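# Fork the loose switch onto the yellow-taped rack rails

## Task

With the fork, carry the unscrewed switch and slide it all the way in on the rack's rail pair that has yellow tape. The rack is loose: it must not tip beyond a slight amount (more fails the task) and must finish in its original spot.

## Robot and tools

Robot: one six-joint arm (shoulder pan, shoulder lift, elbow, wrist 1, wrist 2, wrist 3) on a base near the scene origin, about 0.094 m up. There is no gripper. The tool is a rigid steel lifting fork with no motor or sensor, so no call has a tool number. Two flat blades, 240 mm long, 30 mm wide, 8 mm thick and 110 mm apart, point along the tool's -y axis. Their load faces look along tool -z, so the blades are level when tool +z points straight down. A load stays on only through gravity and friction, and slides off if the blade noses dip. The tool point (end_effector_position) sits between the blades at half their length, on the load-face plane. The noses are 120 mm from it toward tool -y, and the upright back legs 120 mm toward tool +y. A block about 10 cm long sticks out from the last joint's axis toward tool -y and turns with the fork.

Frame: everything is in the scene frame. Its origin is on the table top under the base, +z is up, and +y is to the left when facing +x. Offsets use these axes; a rotation turns about the Hand target's position.

A motion row is six plain numbers, each in [-1, 1], in the order dx, dy, dz, rx, ry, rz. It is an offset, not a pose: it is measured from the Hand target at the start of the action or move. 1.0 equals 0.6 m for dx, dy, dz and 180 degrees for the rotation vector rx, ry, rz. There is a single arm, so every row is one list of six numbers. Repeating the same offset in a new call moves the arm further.

execute_actions(actions, cameras): actions is a list of actions; each action is a list of up to 15 rows, one per 1/30 s step. A short action keeps its last row for the remaining steps. Every row in an action counts from that action's start pose, not from the row before. An empty actions list returns the state plus all camera images.

move(target, speed, blend, blocking, cameras): target is one row or a list of up to 15 rows, all offsets from the same starting Hand target. The arm follows a straight path to it. speed is in m/s, 0.002 to 3.2, default 0.25; rotation is capped at twice that in rad/s. One value, or one per target. blend (metres) rounds corners in a list; 0 means stop at each. A path needs at least 0.5 s and stops short after 10 s. It ignores obstacles and can overshoot speed, mostly with the arm stretched. Do not route it near the arm's own base; go around. blocking=false returns after about 0.5 s while the move continues. The extra move: line reports done (within 3 mm and 2 degrees), off_target, moving, held or fault, plus limits=paced (pose clipped) or limits=held (steps withheld). Neither done nor off_target tells you about contact.

wait(seconds 0 to 10): the scene runs with the last command held. stop(): brakes a running move, needing some distance. zoom_image(camera, region=[x0,y0,x1,y1]): pixel box on cam_head_left, cam_head_right or cam_wrist (each 672x504), at most 504 by 504, from the newest image. read_manual gives licence texts only. finished_scene(scene) ends the scene for good; call it only when the switch rests fully home and stays there without the arm.

Results: end_effector_position (m) and end_effector_quat_wxyz, velocities in m/s and rad/s, Joint positions, Joint torques (the drive's full output, including arm weight; positive means toward a larger joint angle), and Hand target, which is the last commanded pose after clipping and the base for the next offset. The tool point often settles short of the Hand target; send the remaining gap as a new offset. Weight from the load makes the fork sag and tilt, so compare reported and sent poses and correct. Joint velocities may read within noise. Camera calibration is given in OpenCV form; the wrist camera image can lag during motion.

Control notes: orientation commands are clipped to within 32 degrees of the measured orientation each step. Motion trails commands by about 0.15 s. Near the first joint's axis a small tool move may swing the whole arm. To stop pressing on something, command the target back beyond the tool point.

Avoid: the arm is stiff, so aiming even slightly past a firm contact can fault. Contact force near 150 N (plus or minus 25) or contact torque at the joint limits (293, 293, 133, 49.8, 49.8, 49.8 N m) freezes the arm for 10 s. Holding loads, reaching far out or pushing at unreachable poses heats motors: MOTOR HOT at 70 °C, brakes at 85 °C for 30 to 60 s. Go slowly near the loose rack so it neither tips nor shifts; do not drop the switch, slam it, or let anything leave the table.

Each tool is called after "Emit:" as name([rows], argument=value, ...), one row to a line, values as JSON.

## Session

Emit:
execute_actions(actions=[])

Scene clock: 0.00 s.
end_effector_position=(+0.6600, +0.2529, +0.3169) end_effector_quat_wxyz=(+0.049, +0.971, +0.235, +0.002)
Joint positions: [3.144 -1.402 1.911 -2.097 -1.658 1.049]
Joint velocities: within noise
Joint torques (N m): no reading
Hand target: +0.6600, +0.2529, +0.3169; +0.049, +0.971, +0.235, +0.002

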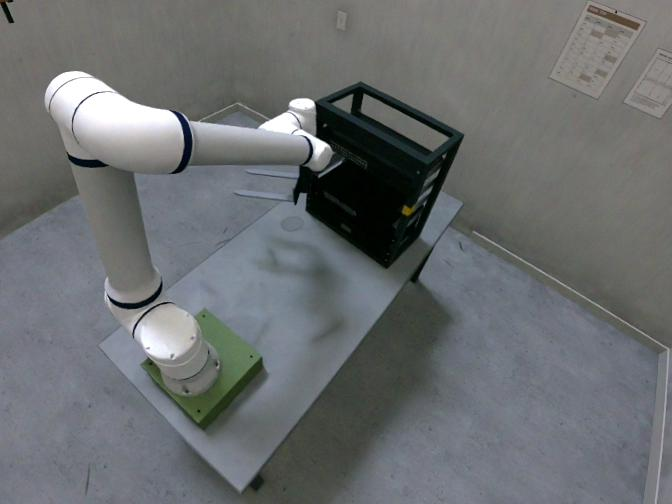

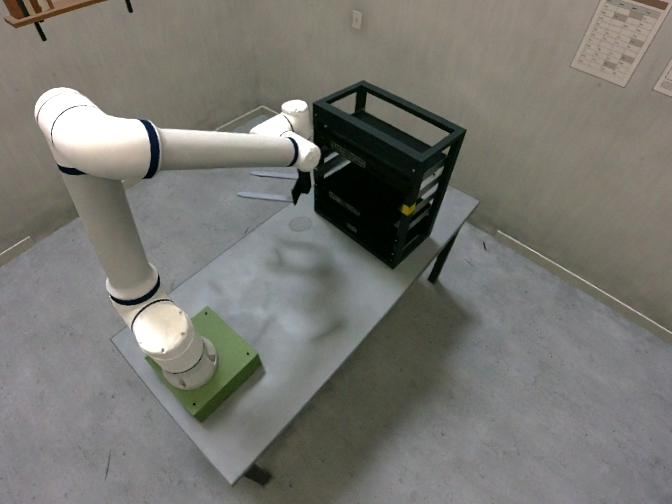

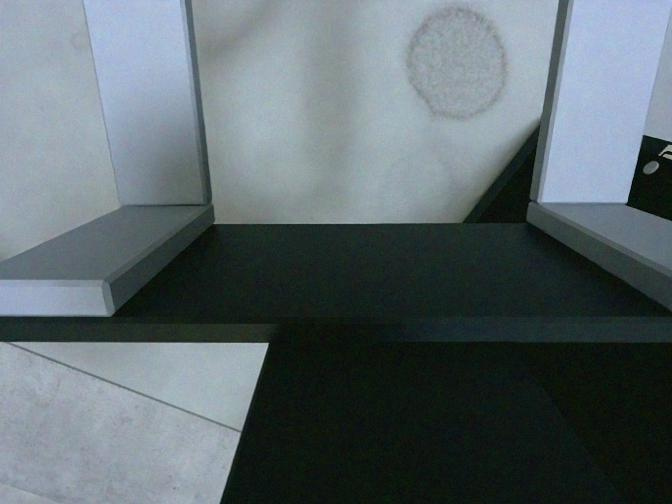

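Emit:
zoom_image(camera="cam_head_left", region=[220, 70, 480, 280])

Emit:
zoom_image(camera="cam_head_right", region=[220, 70, 480, 280])

Scaled by 1.938.

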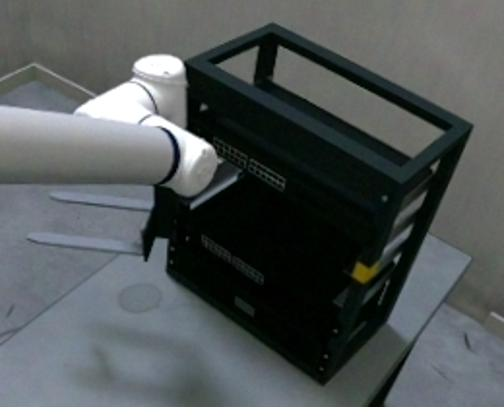

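Scaled by 1.938.

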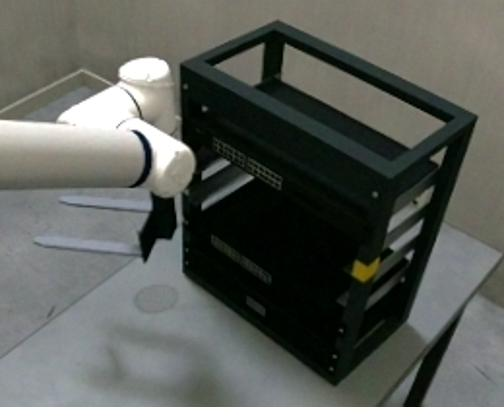

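Emit:
zoom_image(camera="cam_head_right", region=[310, 130, 430, 250])

Emit:
zoom_image(camera="cam_head_left", region=[310, 110, 450, 250])

Scaled by 4.200.

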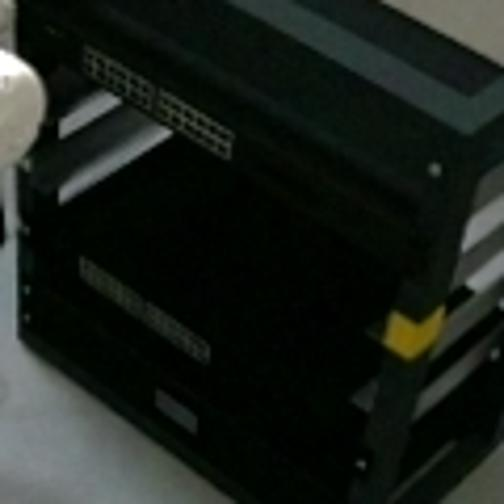

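Scaled by 3.600.

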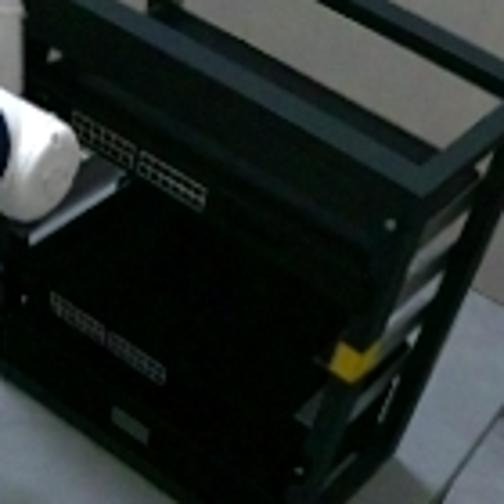

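Emit:
move(target=[-0.15, -0.42, 0.2, 0.0275, -0.0253, -0.6505], speed=0.6, cameras=["cam_head_left", "cam_head_right"])

Scene clock: 80.20 s.
end_effector_position=(+0.5700, +0.0009, +0.4369) end_effector_quat_wxyz=(+0.000, +0.708, -0.707, +0.000)
Joint positions: [2.753 -2.06 2.238 -1.734 -1.57 2.705]
Joint torques (N m): [10.07 -27.21 -101.05 -5.02 -1.68 3.36]
Hand target: +0.5700, +0.0009, +0.4369; +0.000, +0.708, -0.707, +0.000
Off the commanded pose: 0.000 m, 0 deg.
move: done
Images, in order (width x height): cam_head_left 672x504, cam_head_right 672x504.

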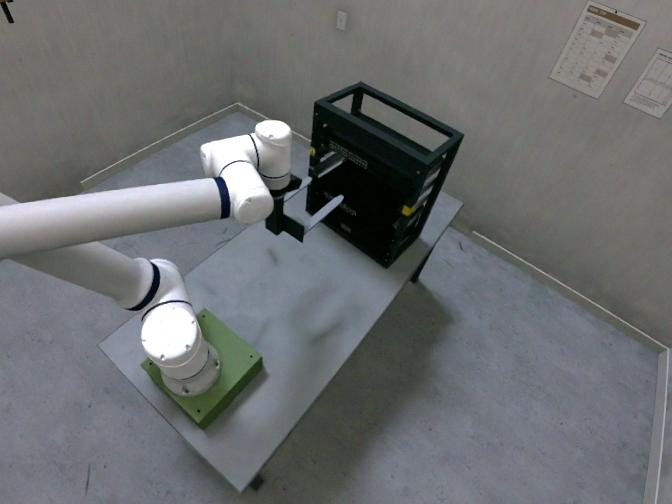

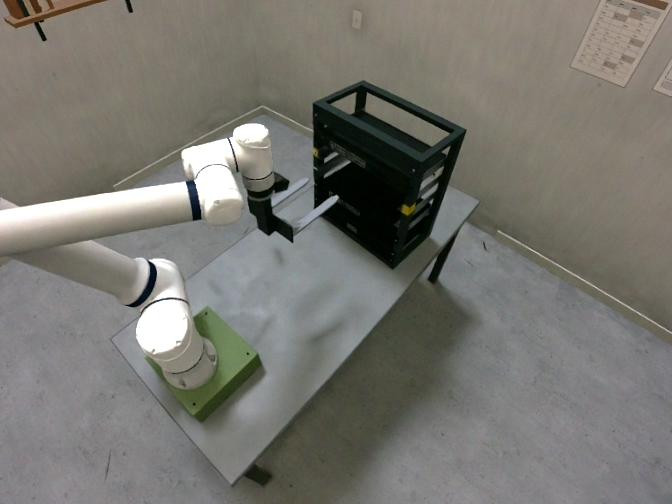

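Emit:
move(target=[0.12, 0.0, 0.16, 0.0, -0.5, 0.0], speed=0.6, cameras=["cam_head_left", "cam_head_right", "cam_wrist"])

Scene clock: 86.43 s.
end_effector_position=(+0.6420, +0.0009, +0.5329) end_effector_quat_wxyz=(+0.500, -0.500, +0.500, -0.500)
Joint positions: [2.652 -1.09 2.634 -4.671 -1.034 3.14]
Joint torques (N m): [8.65 -41.69 -23.84 -8.91 -2.36 3.76]
Hand target: +0.6420, +0.0009, +0.5329; +0.500, -0.500, +0.500, -0.500
Off the commanded pose: 0.000 m, 0 deg.
move: done
camera_calibration:
cam_wrist: T_world_to_cam=[[0.0273046, -0.999556, -0.0119424, -0.000707934], [-0.346552, 0.0017406, -0.938029, 0.593628], [0.937633, 0.0297512, -0.34635, -0.323036], [0, 0, 0, 1]] pos_world=[0.508632, 0.00786982, 0.444948]

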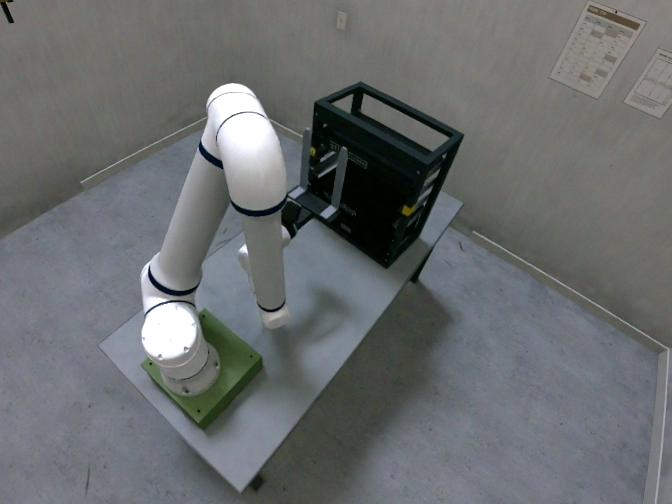

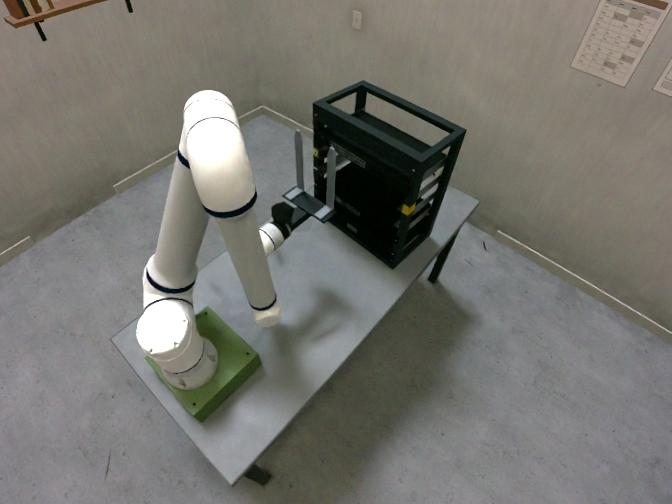

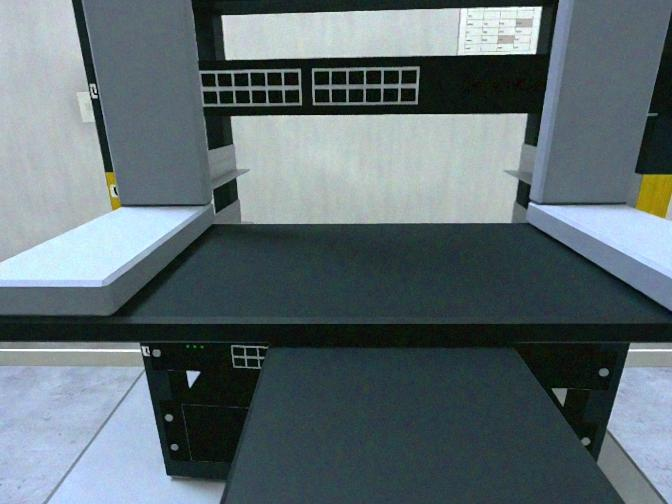

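Emit:
zoom_image(camera="cam_wrist", region=[60, 0, 360, 240])

Emit:
zoom_image(camera="cam_wrist", region=[400, 0, 672, 240])

Emit:
zoom_image(camera="cam_wrist", region=[120, 330, 300, 490])

Emit:
zoom_image(camera="cam_wrist", region=[500, 330, 660, 490])

Scaled by 1.680.

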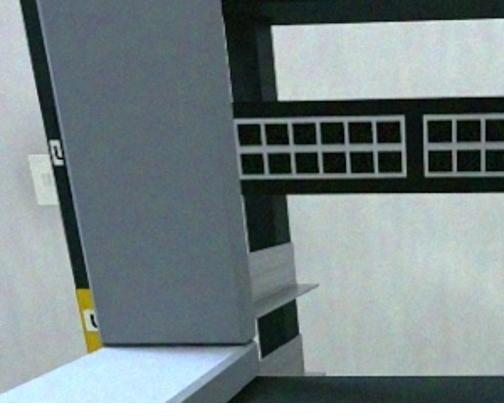

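Scaled by 1.853.

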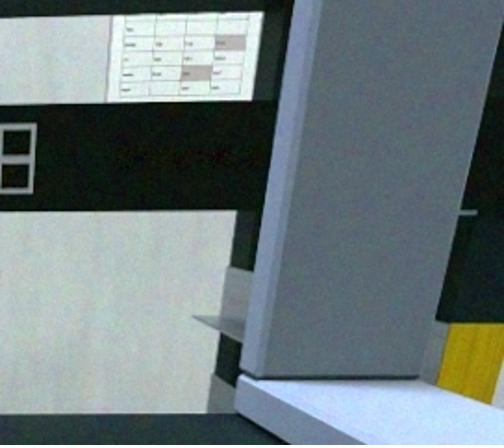

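Scaled by 2.800.

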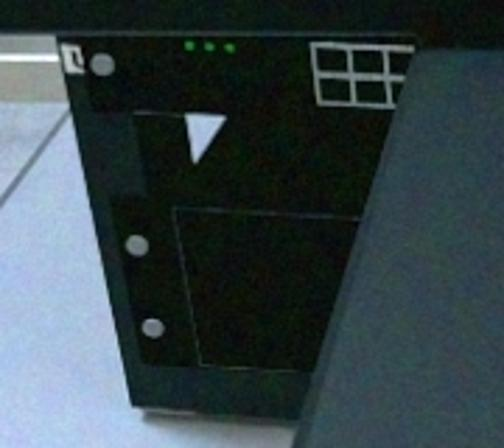

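Scaled by 3.150.

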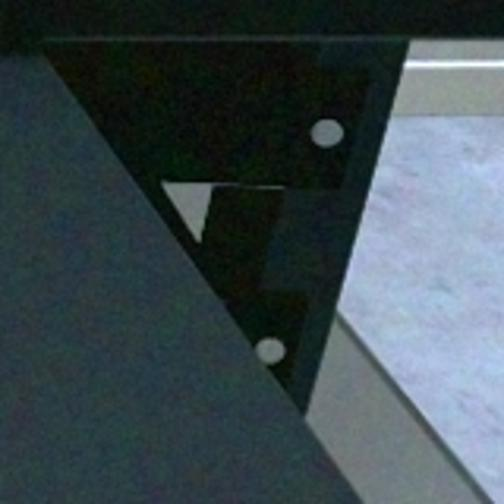

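Emit:
move(target=[0.0, 0.35, -0.06, 0.0, 0.0, 0.0], speed=0.5, cameras=["cam_wrist"])

Emit:
move(target=[0.0, -0.7, 0.0, 0.0, 0.0, 0.0], speed=0.5, cameras=["cam_wrist"])

Scene clock: 111.97 s.
end_effector_position=(+0.6420, +0.2109, +0.4969) end_effector_quat_wxyz=(+0.500, -0.500, +0.500, -0.500)
Joint positions: [3.275 -0.979 2.512 -4.662 -1.658 3.148]
Joint torques (N m): [8.92 -53.14 -26.42 -4.86 -2.18 3.34]
Hand target: +0.6420, +0.2109, +0.4969; +0.500, -0.500, +0.500, -0.500
Off the commanded pose: 0.000 m, 0 deg.
move: done
camera_calibration:
cam_wrist: T_world_to_cam=[[0.027308, -0.999556, -0.0119351, 0.208664], [-0.346255, 0.00174207, -0.938139, 0.559387], [0.937743, 0.0297513, -0.346054, -0.341926], [0, 0, 0, 1]] pos_world=[0.508631, 0.21777, 0.408948]
Images, in order (width x height): cam_wrist 672x504.

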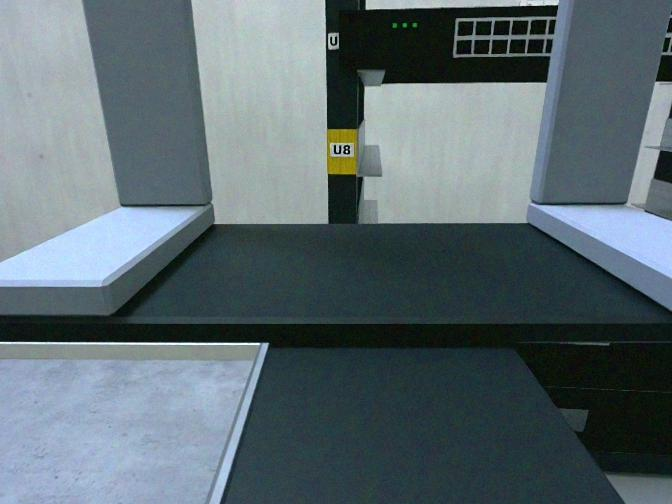

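Scene clock: 113.70 s.
end_effector_position=(+0.6420, -0.2090, +0.4969) end_effector_quat_wxyz=(+0.500, -0.500, +0.500, -0.500)
Joint positions: [2.195 -0.971 2.511 -4.658 -0.578 3.128]
Joint torques (N m): [-22.54 -77.63 -21.42 -1.1 1.82 -2.3]
Hand target: +0.6420, -0.2091, +0.4969; +0.500, -0.500, +0.500, -0.500
Off the commanded pose: 0.000 m, 0 deg.
move: done
camera_calibration:
cam_wrist: T_world_to_cam=[[0.0270866, -0.999562, -0.0119607, -0.210827], [-0.346256, 0.00184274, -0.938138, 0.560138], [0.937749, 0.0295525, -0.346055, -0.329479], [0, 0, 0, 1]] pos_world=[0.508631, -0.20203, 0.408948]
Images, in order (width x height): cam_wrist 672x504.

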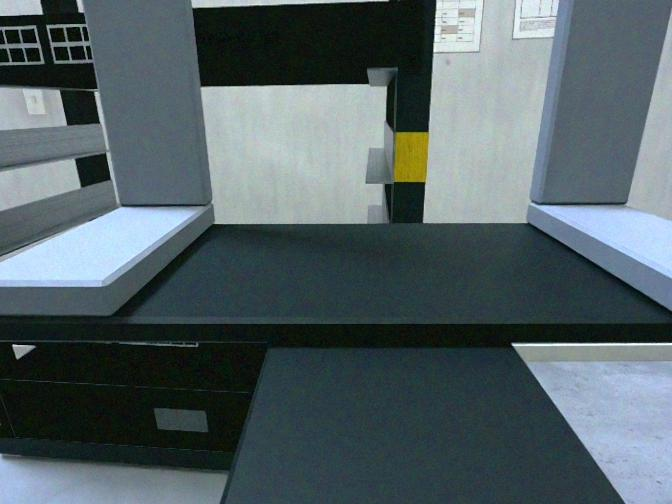

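Emit:
zoom_image(camera="cam_wrist", region=[0, 330, 260, 490])

Emit:
zoom_image(camera="cam_wrist", region=[340, 40, 460, 230])

Emit:
zoom_image(camera="cam_wrist", region=[0, 0, 240, 240])

Scaled by 1.938.

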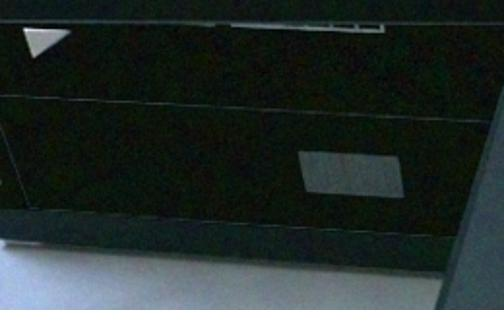

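Scaled by 2.653.

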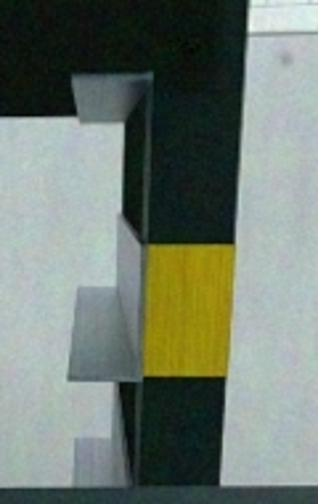

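Scaled by 2.100.

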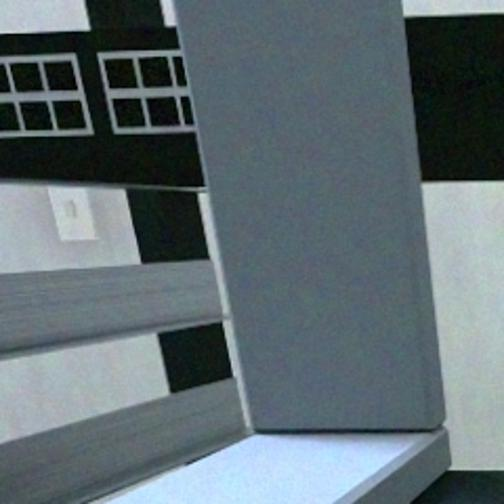

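Emit:
move(target=[0.018, 0.338, -0.1365, 0.0144, 0.49986, -0.0144], speed=0.6, cameras=["all"])

Scene clock: 249.90 s.
end_effector_position=(+0.6528, -0.0063, +0.4150) end_effector_quat_wxyz=(+0.000, +0.687, -0.727, +0.000)
Joint positions: [2.829 -1.874 2.173 -1.856 -1.568 2.839]
Joint torques (N m): [10.42 -15.53 -99.76 -4.9 -2.04 3.2]
Hand target: +0.6528, -0.0063, +0.4150; +0.000, +0.687, -0.727, +0.000
Off the commanded pose: 0.000 m, 0 deg.
move: done
camera_calibration:
cam_wrist: T_world_to_cam=[[-0.0693589, -0.997223, -0.0271222, 0.059778], [-0.936574, 0.0557299, 0.346011, 0.339508], [-0.343539, 0.0494009, -0.937838, 0.708141], [0, 0, 0, 1]] pos_world=[0.565394, 0.00570846, 0.548269]

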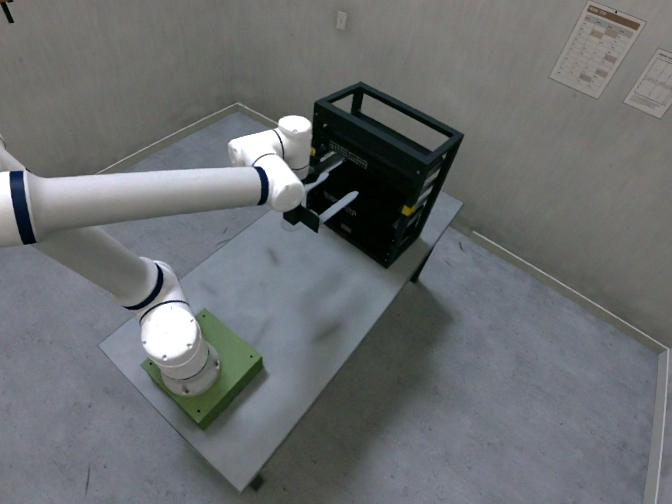

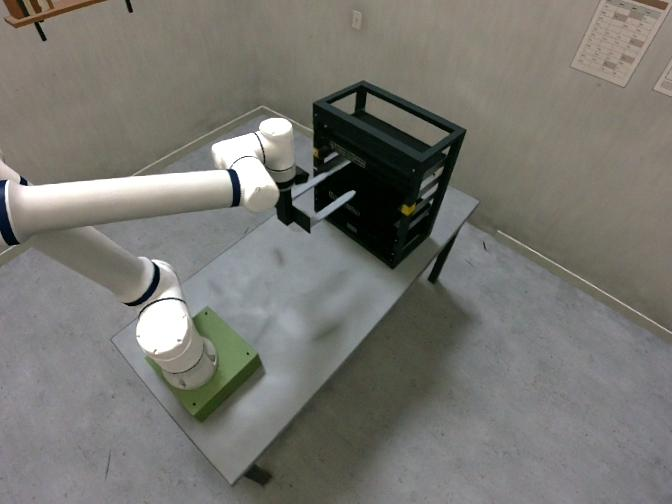

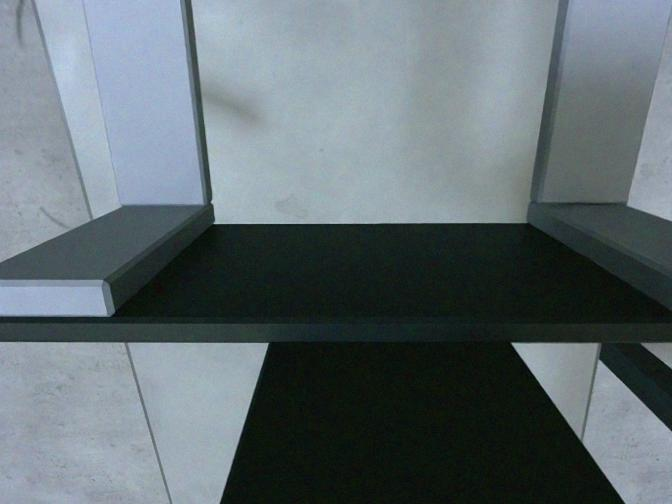

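Emit:
move(target=[0.42927, -0.02477, 0.0, 0.0, 0.0, 0.0], speed=0.25, cameras=["all"])

Scene clock: 256.23 s.
end_effector_position=(+0.9102, -0.0211, +0.4150) end_effector_quat_wxyz=(+0.000, +0.687, -0.727, +0.000)
Joint positions: [2.933 -1.419 1.763 -1.901 -1.567 2.943]
Joint torques (N m): [7.93 -61.67 -98.21 -5.09 -2.02 3.37]
Hand target: +0.9103, -0.0212, +0.4150; +0.000, +0.687, -0.727, +0.000
Off the commanded pose: 0.000 m, 0 deg.
move: done
camera_calibration:
cam_wrist: T_world_to_cam=[[-0.0694942, -0.997213, -0.0271606, 0.0630043], [-0.936456, 0.0558278, 0.346314, 0.581145], [-0.343833, 0.0495015, -0.937725, 0.797479], [0, 0, 0, 1]] pos_world=[0.822794, -0.00909174, 0.548269]

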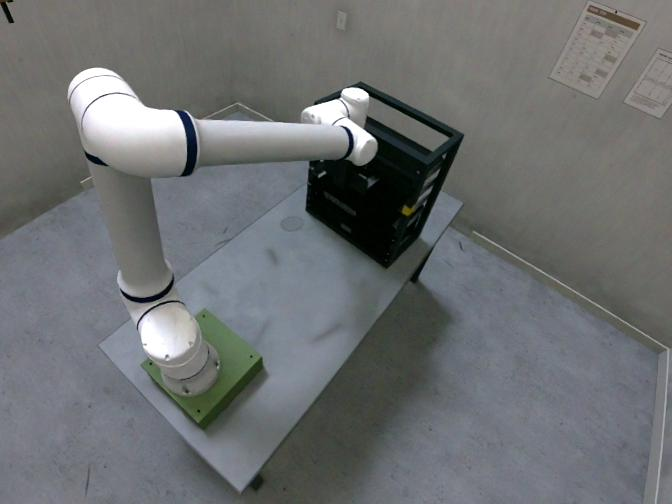

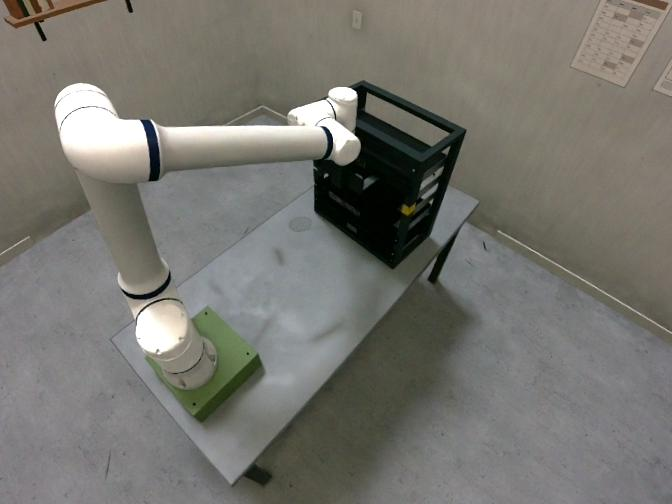

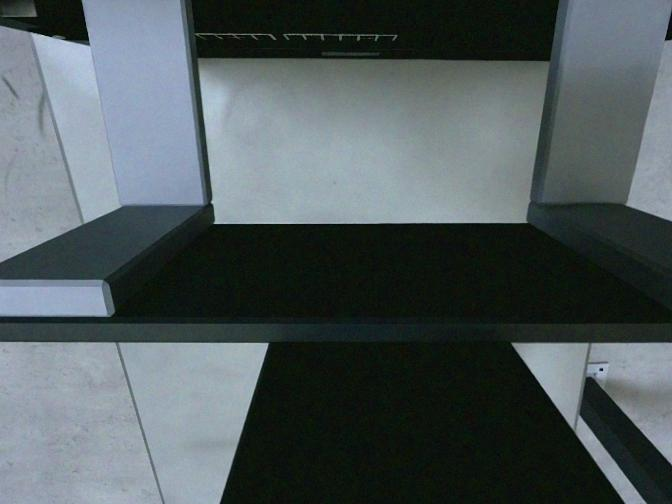

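Emit:
zoom_image(camera="cam_wrist", region=[180, 0, 380, 80])

Emit:
zoom_image(camera="cam_wrist", region=[380, 0, 580, 80])

Emit:
zoom_image(camera="cam_wrist", region=[0, 0, 120, 80])

Emit:
zoom_image(camera="cam_head_right", region=[300, 80, 480, 270])

Scaled by 2.520.

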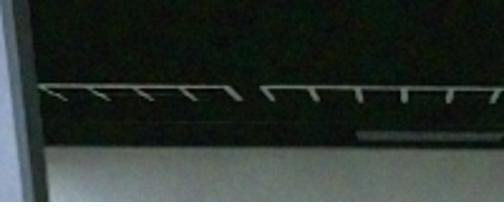

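Scaled by 2.520.

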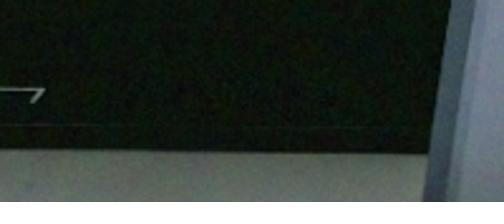

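Scaled by 4.200.

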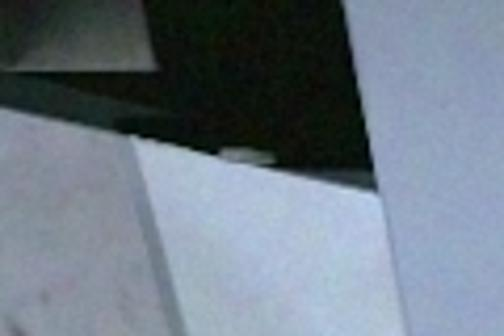

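Scaled by 2.653.

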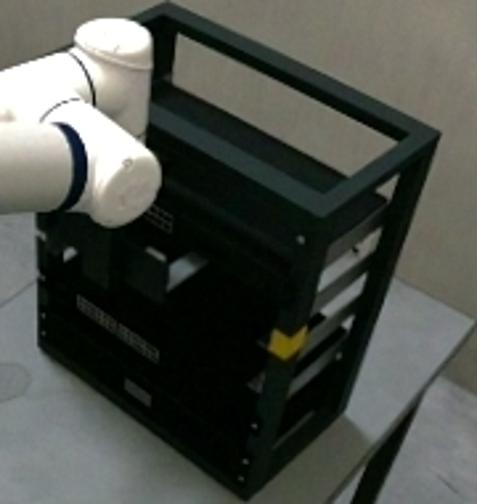

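Emit:
zoom_image(camera="cam_wrist", region=[90, 180, 230, 240])

Emit:
zoom_image(camera="cam_wrist", region=[510, 180, 650, 240])

Scaled by 3.600.

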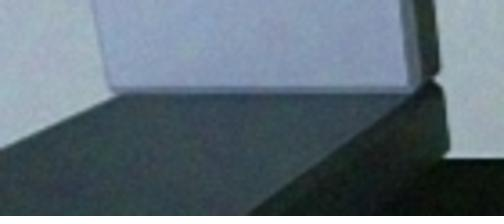

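Scaled by 3.600.

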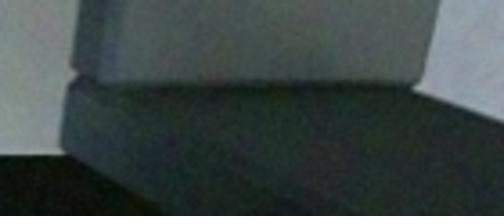

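Emit:
move(target=[0.0, 0.0, 0.0117, -0.0006, -0.0083, -0.0064], speed=0.1, cameras=["cam_wrist"])

Scene clock: 336.20 s.
end_effector_position=(+0.9103, -0.0212, +0.4219) end_effector_quat_wxyz=(-0.009, +0.680, -0.734, +0.009)
Joint positions: [2.935 -1.43 1.776 -1.928 -1.563 2.965]
Joint torques (N m): [9.53 -90.6 -73.47 -10.15 1.99 3.44]
Hand target: +0.9103, -0.0212, +0.4220; -0.009, +0.679, -0.734, +0.010
Off the commanded pose: 0.000 m, 0 deg.
move: done
camera_calibration:
cam_wrist: T_world_to_cam=[[-0.0885328, -0.995699, -0.0273192, 0.080607], [-0.943758, 0.0750797, 0.322, 0.5962], [-0.318564, 0.0542903, -0.946345, 0.78478], [0, 0, 0, 1]] pos_world=[0.819808, -0.00710817, 0.552898]
Images, in order (width x height): cam_wrist 672x504.

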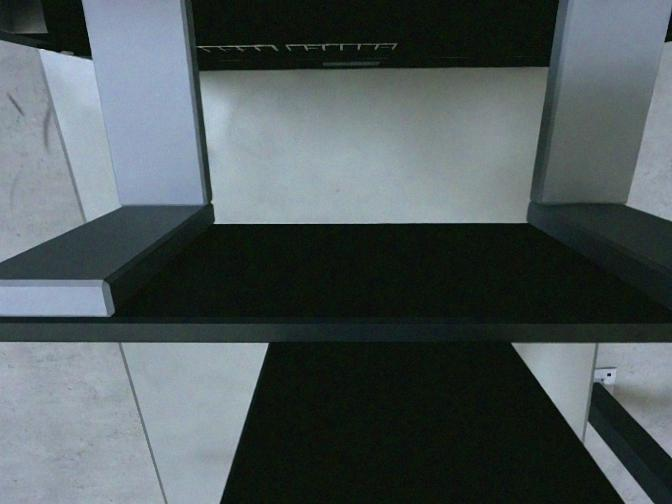

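Emit:
move(target=[0.0, 0.0, 0.0183, 0.0, 0.0, 0.0], speed=0.03, cameras=[])

Emit:
move(target=[0.0, 0.0, 0.005, 0.0, 0.0, 0.0], speed=0.03, cameras=[])

Emit:
move(target=[0.0, 0.0, 0.005, 0.0, 0.0, 0.0], speed=0.03, cameras=[])

Emit:
move(target=[0.0, 0.0, 0.005, 0.0, 0.0, 0.0], speed=0.03, cameras=["all"])

Scene clock: 350.17 s.
end_effector_position=(+0.9103, -0.0211, +0.4327) end_effector_quat_wxyz=(-0.009, +0.679, -0.734, +0.010)
Joint positions: [2.935 -1.436 1.763 -1.909 -1.563 2.966]
Joint torques (N m): [-2.93 -91.35 -98.75 -5.78 1.85 0.91]
Hand target: +0.9103, -0.0212, +0.4330; -0.009, +0.679, -0.734, +0.010
Off the commanded pose: 0.000 m, 0 deg.
move: done
No camera images: "cameras" was empty.

Scene clock: 350.87 s.
end_effector_position=(+0.9103, -0.0211, +0.4358) end_effector_quat_wxyz=(-0.009, +0.679, -0.734, +0.010)
Joint positions: [2.935 -1.438 1.759 -1.904 -1.563 2.966]
Joint torques (N m): [-13.91 -89.45 -98.51 -5.61 1.68 -1.68]
Hand target: +0.9103, -0.0212, +0.4360; -0.009, +0.679, -0.734, +0.010
Off the commanded pose: 0.000 m, 0 deg.
move: done
No camera images: "cameras" was empty.

Scene clock: 351.57 s.
end_effector_position=(+0.9103, -0.0211, +0.4387) end_effector_quat_wxyz=(-0.009, +0.679, -0.734, +0.009)
Joint positions: [2.935 -1.439 1.755 -1.898 -1.563 2.966]
Joint torques (N m): [-16.05 -117.67 -137.19 -18.28 1.54 -1.58]
Hand target: +0.9103, -0.0212, +0.4390; -0.009, +0.679, -0.734, +0.010
Off the commanded pose: 0.000 m, 0 deg.
move: done
No camera images: "cameras" was empty.

Scene clock: 352.27 s.
end_effector_position=(+0.9103, -0.0211, +0.4418) end_effector_quat_wxyz=(-0.009, +0.679, -0.734, +0.009)
Joint positions: [2.935 -1.441 1.751 -1.893 -1.563 2.966]
Joint torques (N m): [-15.73 -127.91 -144.39 -19.05 1.34 -1.68]
Hand target: +0.9103, -0.0212, +0.4420; -0.009, +0.679, -0.734, +0.010
Off the commanded pose: 0.000 m, 0 deg.
move: done
camera_calibration:
cam_wrist: T_world_to_cam=[[-0.0887436, -0.995678, -0.0273708, 0.0813502], [-0.94381, 0.0752744, 0.321801, 0.589982], [-0.31835, 0.0543907, -0.946412, 0.803381], [0, 0, 0, 1]] pos_world=[0.819807, -0.00710841, 0.572699]

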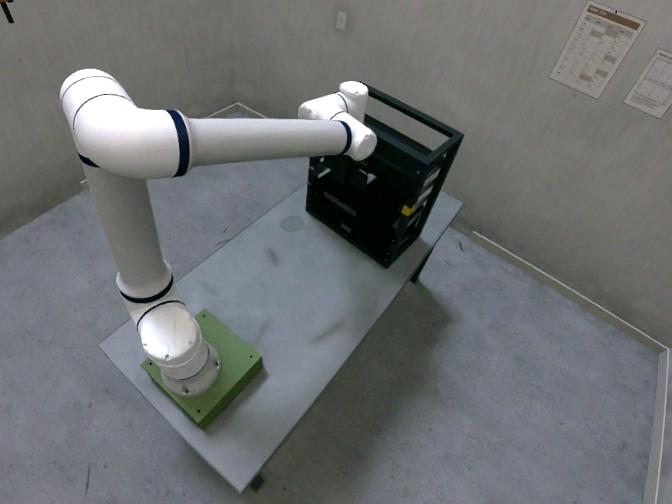

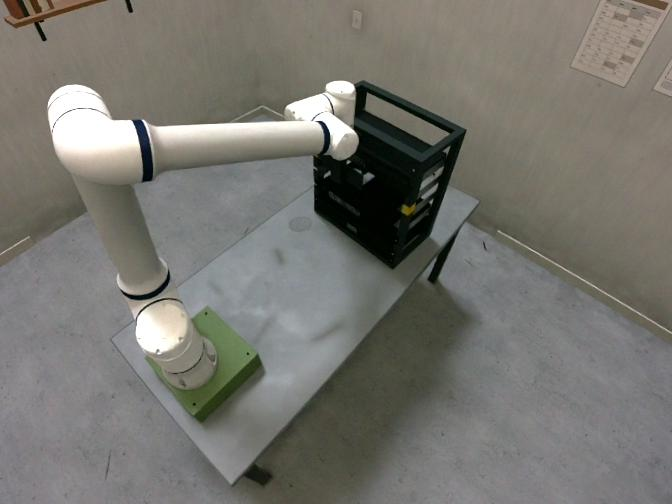

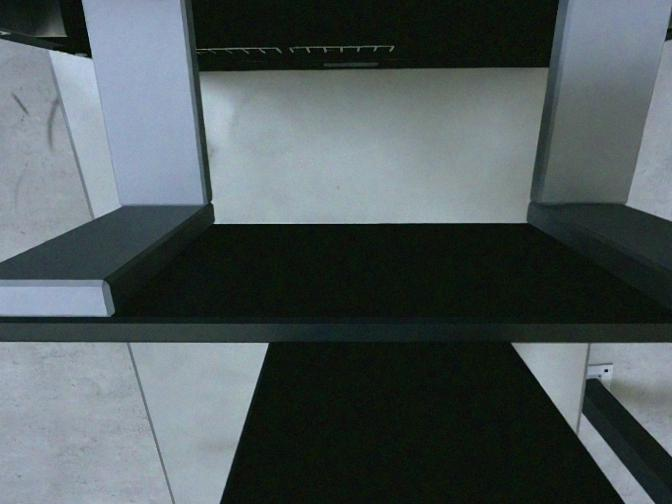

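Emit:
move(target=[0.0, 0.0, 0.0067, 0.0, 0.0, 0.0], speed=0.03, cameras=[])

Emit:
move(target=[-0.1329, 0.0102, 0.0, 0.0, 0.0, 0.0], speed=0.06, cameras=["all"])

Scene clock: 362.63 s.
end_effector_position=(+0.9103, -0.0211, +0.4458) end_effector_quat_wxyz=(-0.009, +0.679, -0.734, +0.010)
Joint positions: [2.935 -1.443 1.746 -1.886 -1.563 2.965]
Joint torques (N m): [-17.03 -125.63 -142.73 -19.12 0.41 -1.99]
Hand target: +0.9103, -0.0212, +0.4460; -0.009, +0.679, -0.734, +0.010
Off the commanded pose: 0.000 m, 0 deg.
move: done
No camera images: "cameras" was empty.

Scene clock: 364.43 s.
end_effector_position=(+0.8308, -0.0150, +0.4460) end_effector_quat_wxyz=(-0.009, +0.679, -0.734, +0.010)
Joint positions: [2.914 -1.575 1.885 -1.893 -1.562 2.944]
Joint torques (N m): [-22.05 -107.64 -117.97 -19.78 3.85 -2.18]
Hand target: +0.8306, -0.0150, +0.4460; -0.009, +0.679, -0.734, +0.010
Off the commanded pose: 0.000 m, 0 deg.
move: done
camera_calibration:
cam_wrist: T_world_to_cam=[[-0.0888379, -0.995671, -0.0273487, 0.0805345], [-0.943832, 0.075376, 0.321713, 0.513079], [-0.318259, 0.0543929, -0.946442, 0.781728], [0, 0, 0, 1]] pos_world=[0.740207, -0.00100846, 0.576999]

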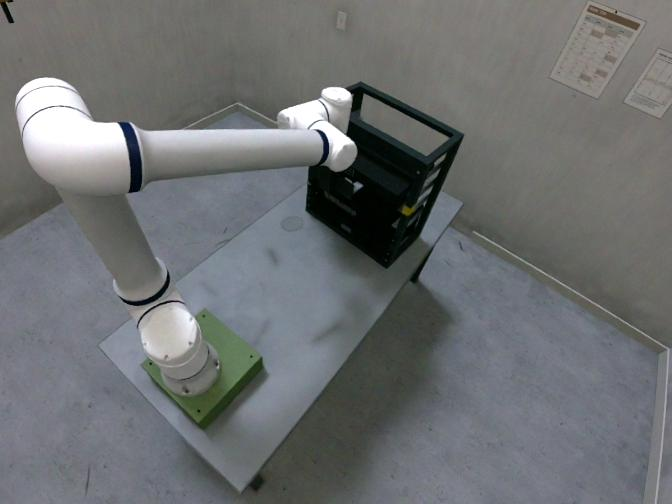

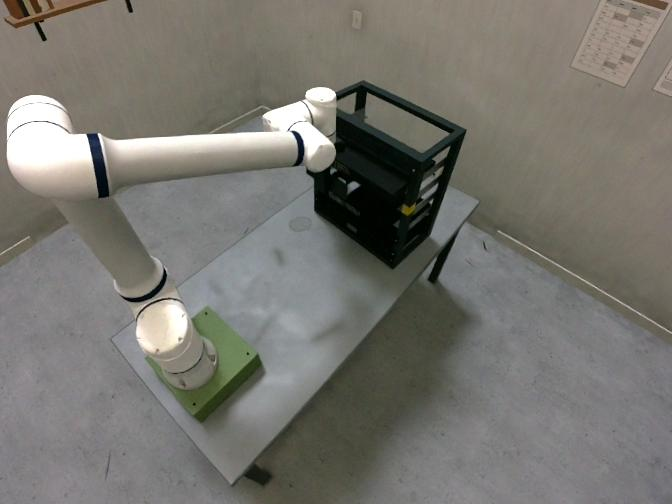

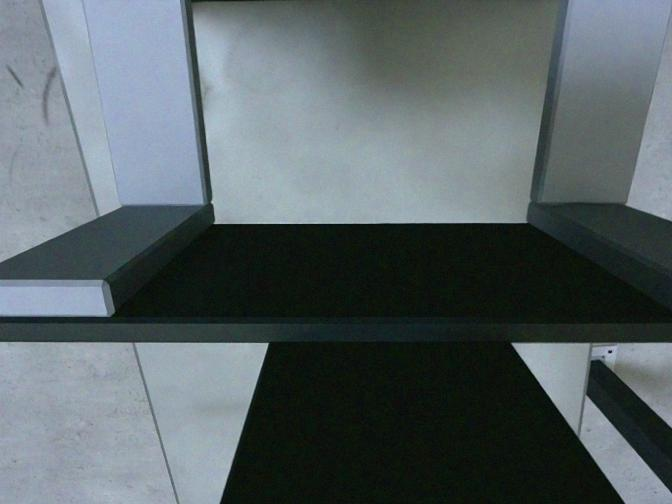

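Emit:
zoom_image(camera="cam_head_right", region=[300, 90, 440, 230])

Emit:
zoom_image(camera="cam_head_left", region=[300, 90, 440, 230])

Emit:
zoom_image(camera="cam_wrist", region=[180, 0, 580, 60])

Scaled by 3.600.

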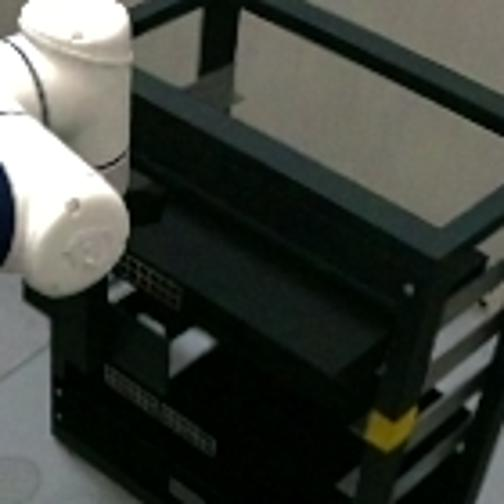

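Scaled by 3.600.

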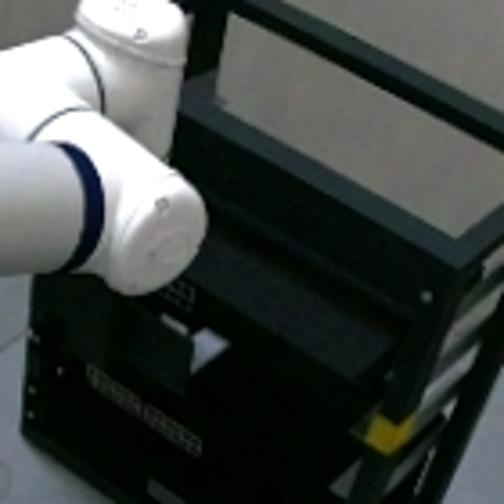

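Scaled by 1.260.

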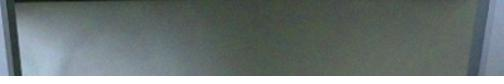

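Emit:
move(target=[0.0, 0.0, -0.03, 0.0, 0.0, 0.0], speed=0.03, cameras=["cam_wrist", "cam_head_right"])

Emit:
zoom_image(camera="cam_head_right", region=[300, 90, 440, 230])

Scene clock: 374.13 s.
end_effector_position=(+0.8306, -0.0151, +0.4282) end_effector_quat_wxyz=(-0.009, +0.679, -0.734, +0.010)
Joint positions: [2.914 -1.566 1.909 -1.926 -1.562 2.944]
Joint torques (N m): [1.08 -47.21 -73.91 -10.25 -1.73 2.87]
Hand target: +0.8306, -0.0150, +0.4280; -0.009, +0.679, -0.734, +0.010
Off the commanded pose: 0.000 m, 0 deg.
move: done
camera_calibration:
cam_wrist: T_world_to_cam=[[-0.0888379, -0.995671, -0.0273487, 0.0800299], [-0.943832, 0.075376, 0.321713, 0.518617], [-0.318259, 0.0543929, -0.946442, 0.764818], [0, 0, 0, 1]] pos_world=[0.740007, -0.00100846, 0.559199]
Images, in order (width x height): cam_head_right 672x504, cam_wrist 672x504.

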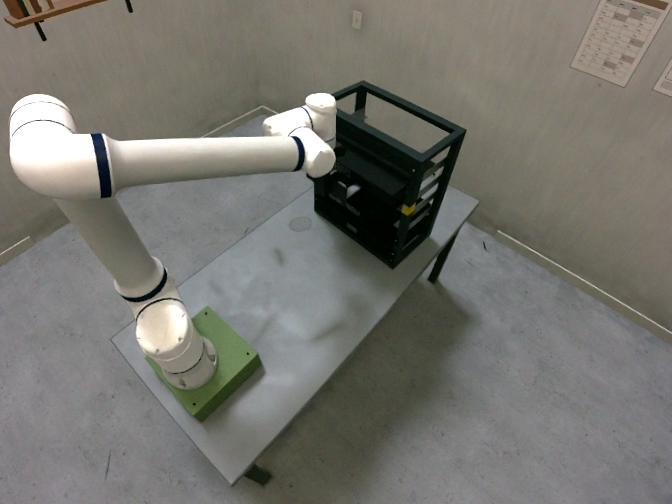

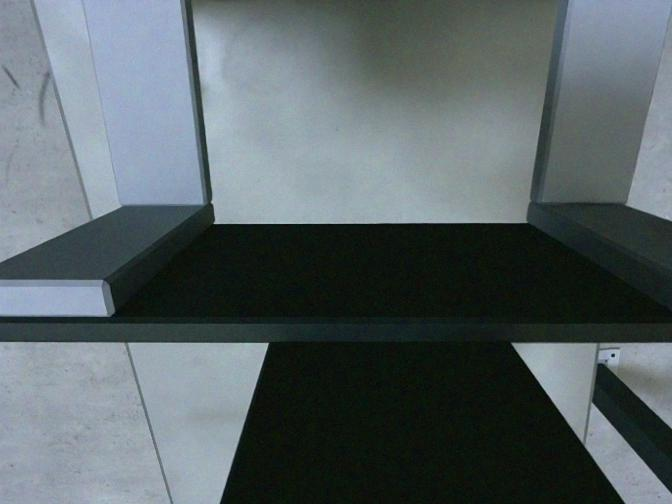

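Scaled by 3.600.

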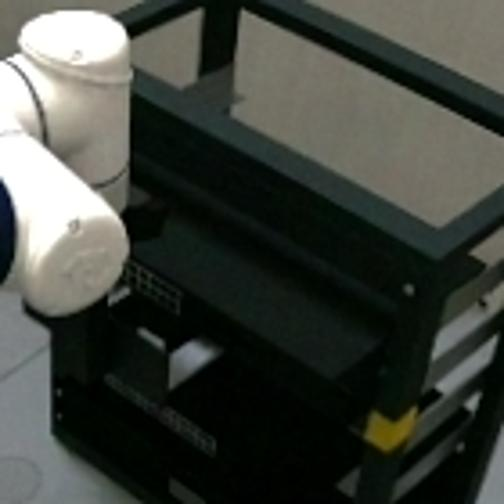

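Emit:
move(target=[0.113, -0.0087, 0.0, 0.0, 0.0, 0.0], speed=0.1, cameras=["cam_wrist", "cam_head_right"])

Emit:
zoom_image(camera="cam_wrist", region=[180, 180, 580, 360])

Scene clock: 378.70 s.
end_effector_position=(+0.8982, -0.0202, +0.4280) end_effector_quat_wxyz=(-0.009, +0.679, -0.734, +0.010)
Joint positions: [2.932 -1.453 1.791 -1.92 -1.562 2.963]
Joint torques (N m): [9.48 -60.5 -98.93 -5.42 -2.08 3.4]
Hand target: +0.8984, -0.0203, +0.4280; -0.009, +0.679, -0.734, +0.010
Off the commanded pose: 0.000 m, 0 deg.
move: done
camera_calibration:
cam_wrist: T_world_to_cam=[[-0.0888379, -0.995671, -0.0273487, 0.0808613], [-0.943832, 0.075376, 0.321713, 0.58297], [-0.318259, 0.0543929, -0.946442, 0.786457], [0, 0, 0, 1]] pos_world=[0.807707, -0.00620846, 0.558999]
Images, in order (width x height): cam_head_right 672x504, cam_wrist 672x504.

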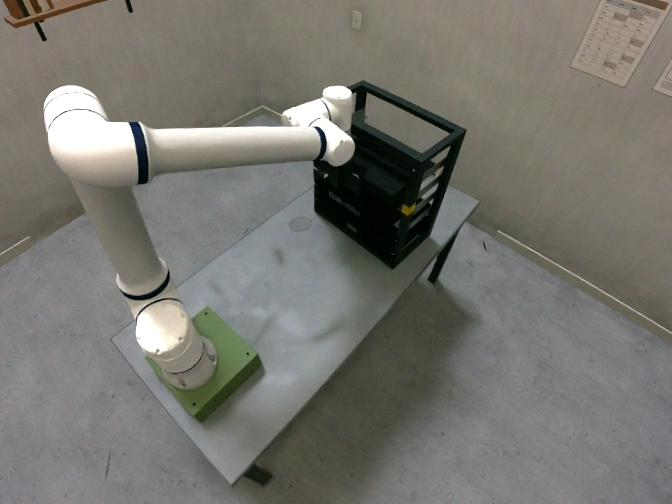

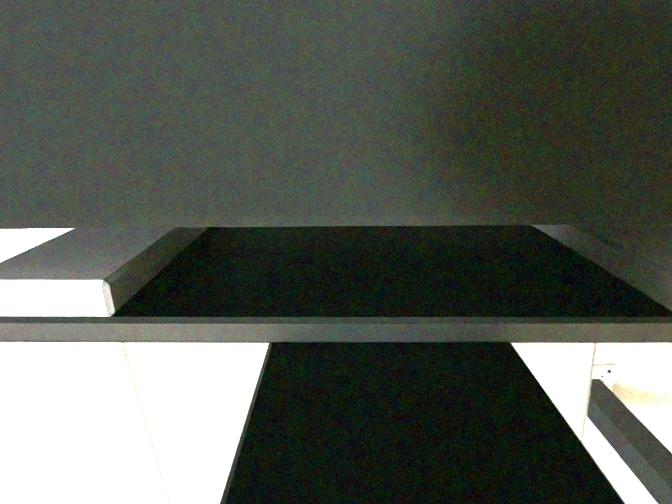

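Scaled by 1.260.

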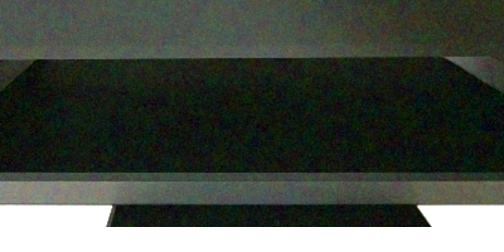

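Emit:
move(target=[0.0, 0.0, 0.0317, 0.0, 0.0, 0.0], speed=0.03, cameras=["cam_wrist"])

Scene clock: 389.30 s.
end_effector_position=(+0.8984, -0.0202, +0.4467) end_effector_quat_wxyz=(-0.009, +0.679, -0.734, +0.010)
Joint positions: [2.932 -1.463 1.767 -1.886 -1.563 2.963]
Joint torques (N m): [-13.73 -121.27 -140.43 -16.55 2.25 -1.74]
Hand target: +0.8984, -0.0203, +0.4470; -0.009, +0.679, -0.734, +0.010
Off the commanded pose: 0.000 m, 0 deg.
move: done
camera_calibration:
cam_wrist: T_world_to_cam=[[-0.0887436, -0.995678, -0.0273708, 0.0813182], [-0.94381, 0.0752744, 0.321801, 0.57698], [-0.31835, 0.0543907, -0.946412, 0.804244], [0, 0, 0, 1]] pos_world=[0.807807, -0.00620841, 0.577699]
Images, in order (width x height): cam_wrist 672x504.

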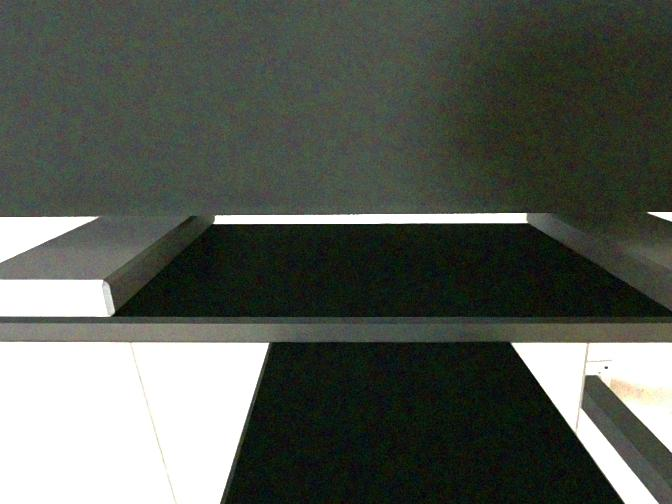

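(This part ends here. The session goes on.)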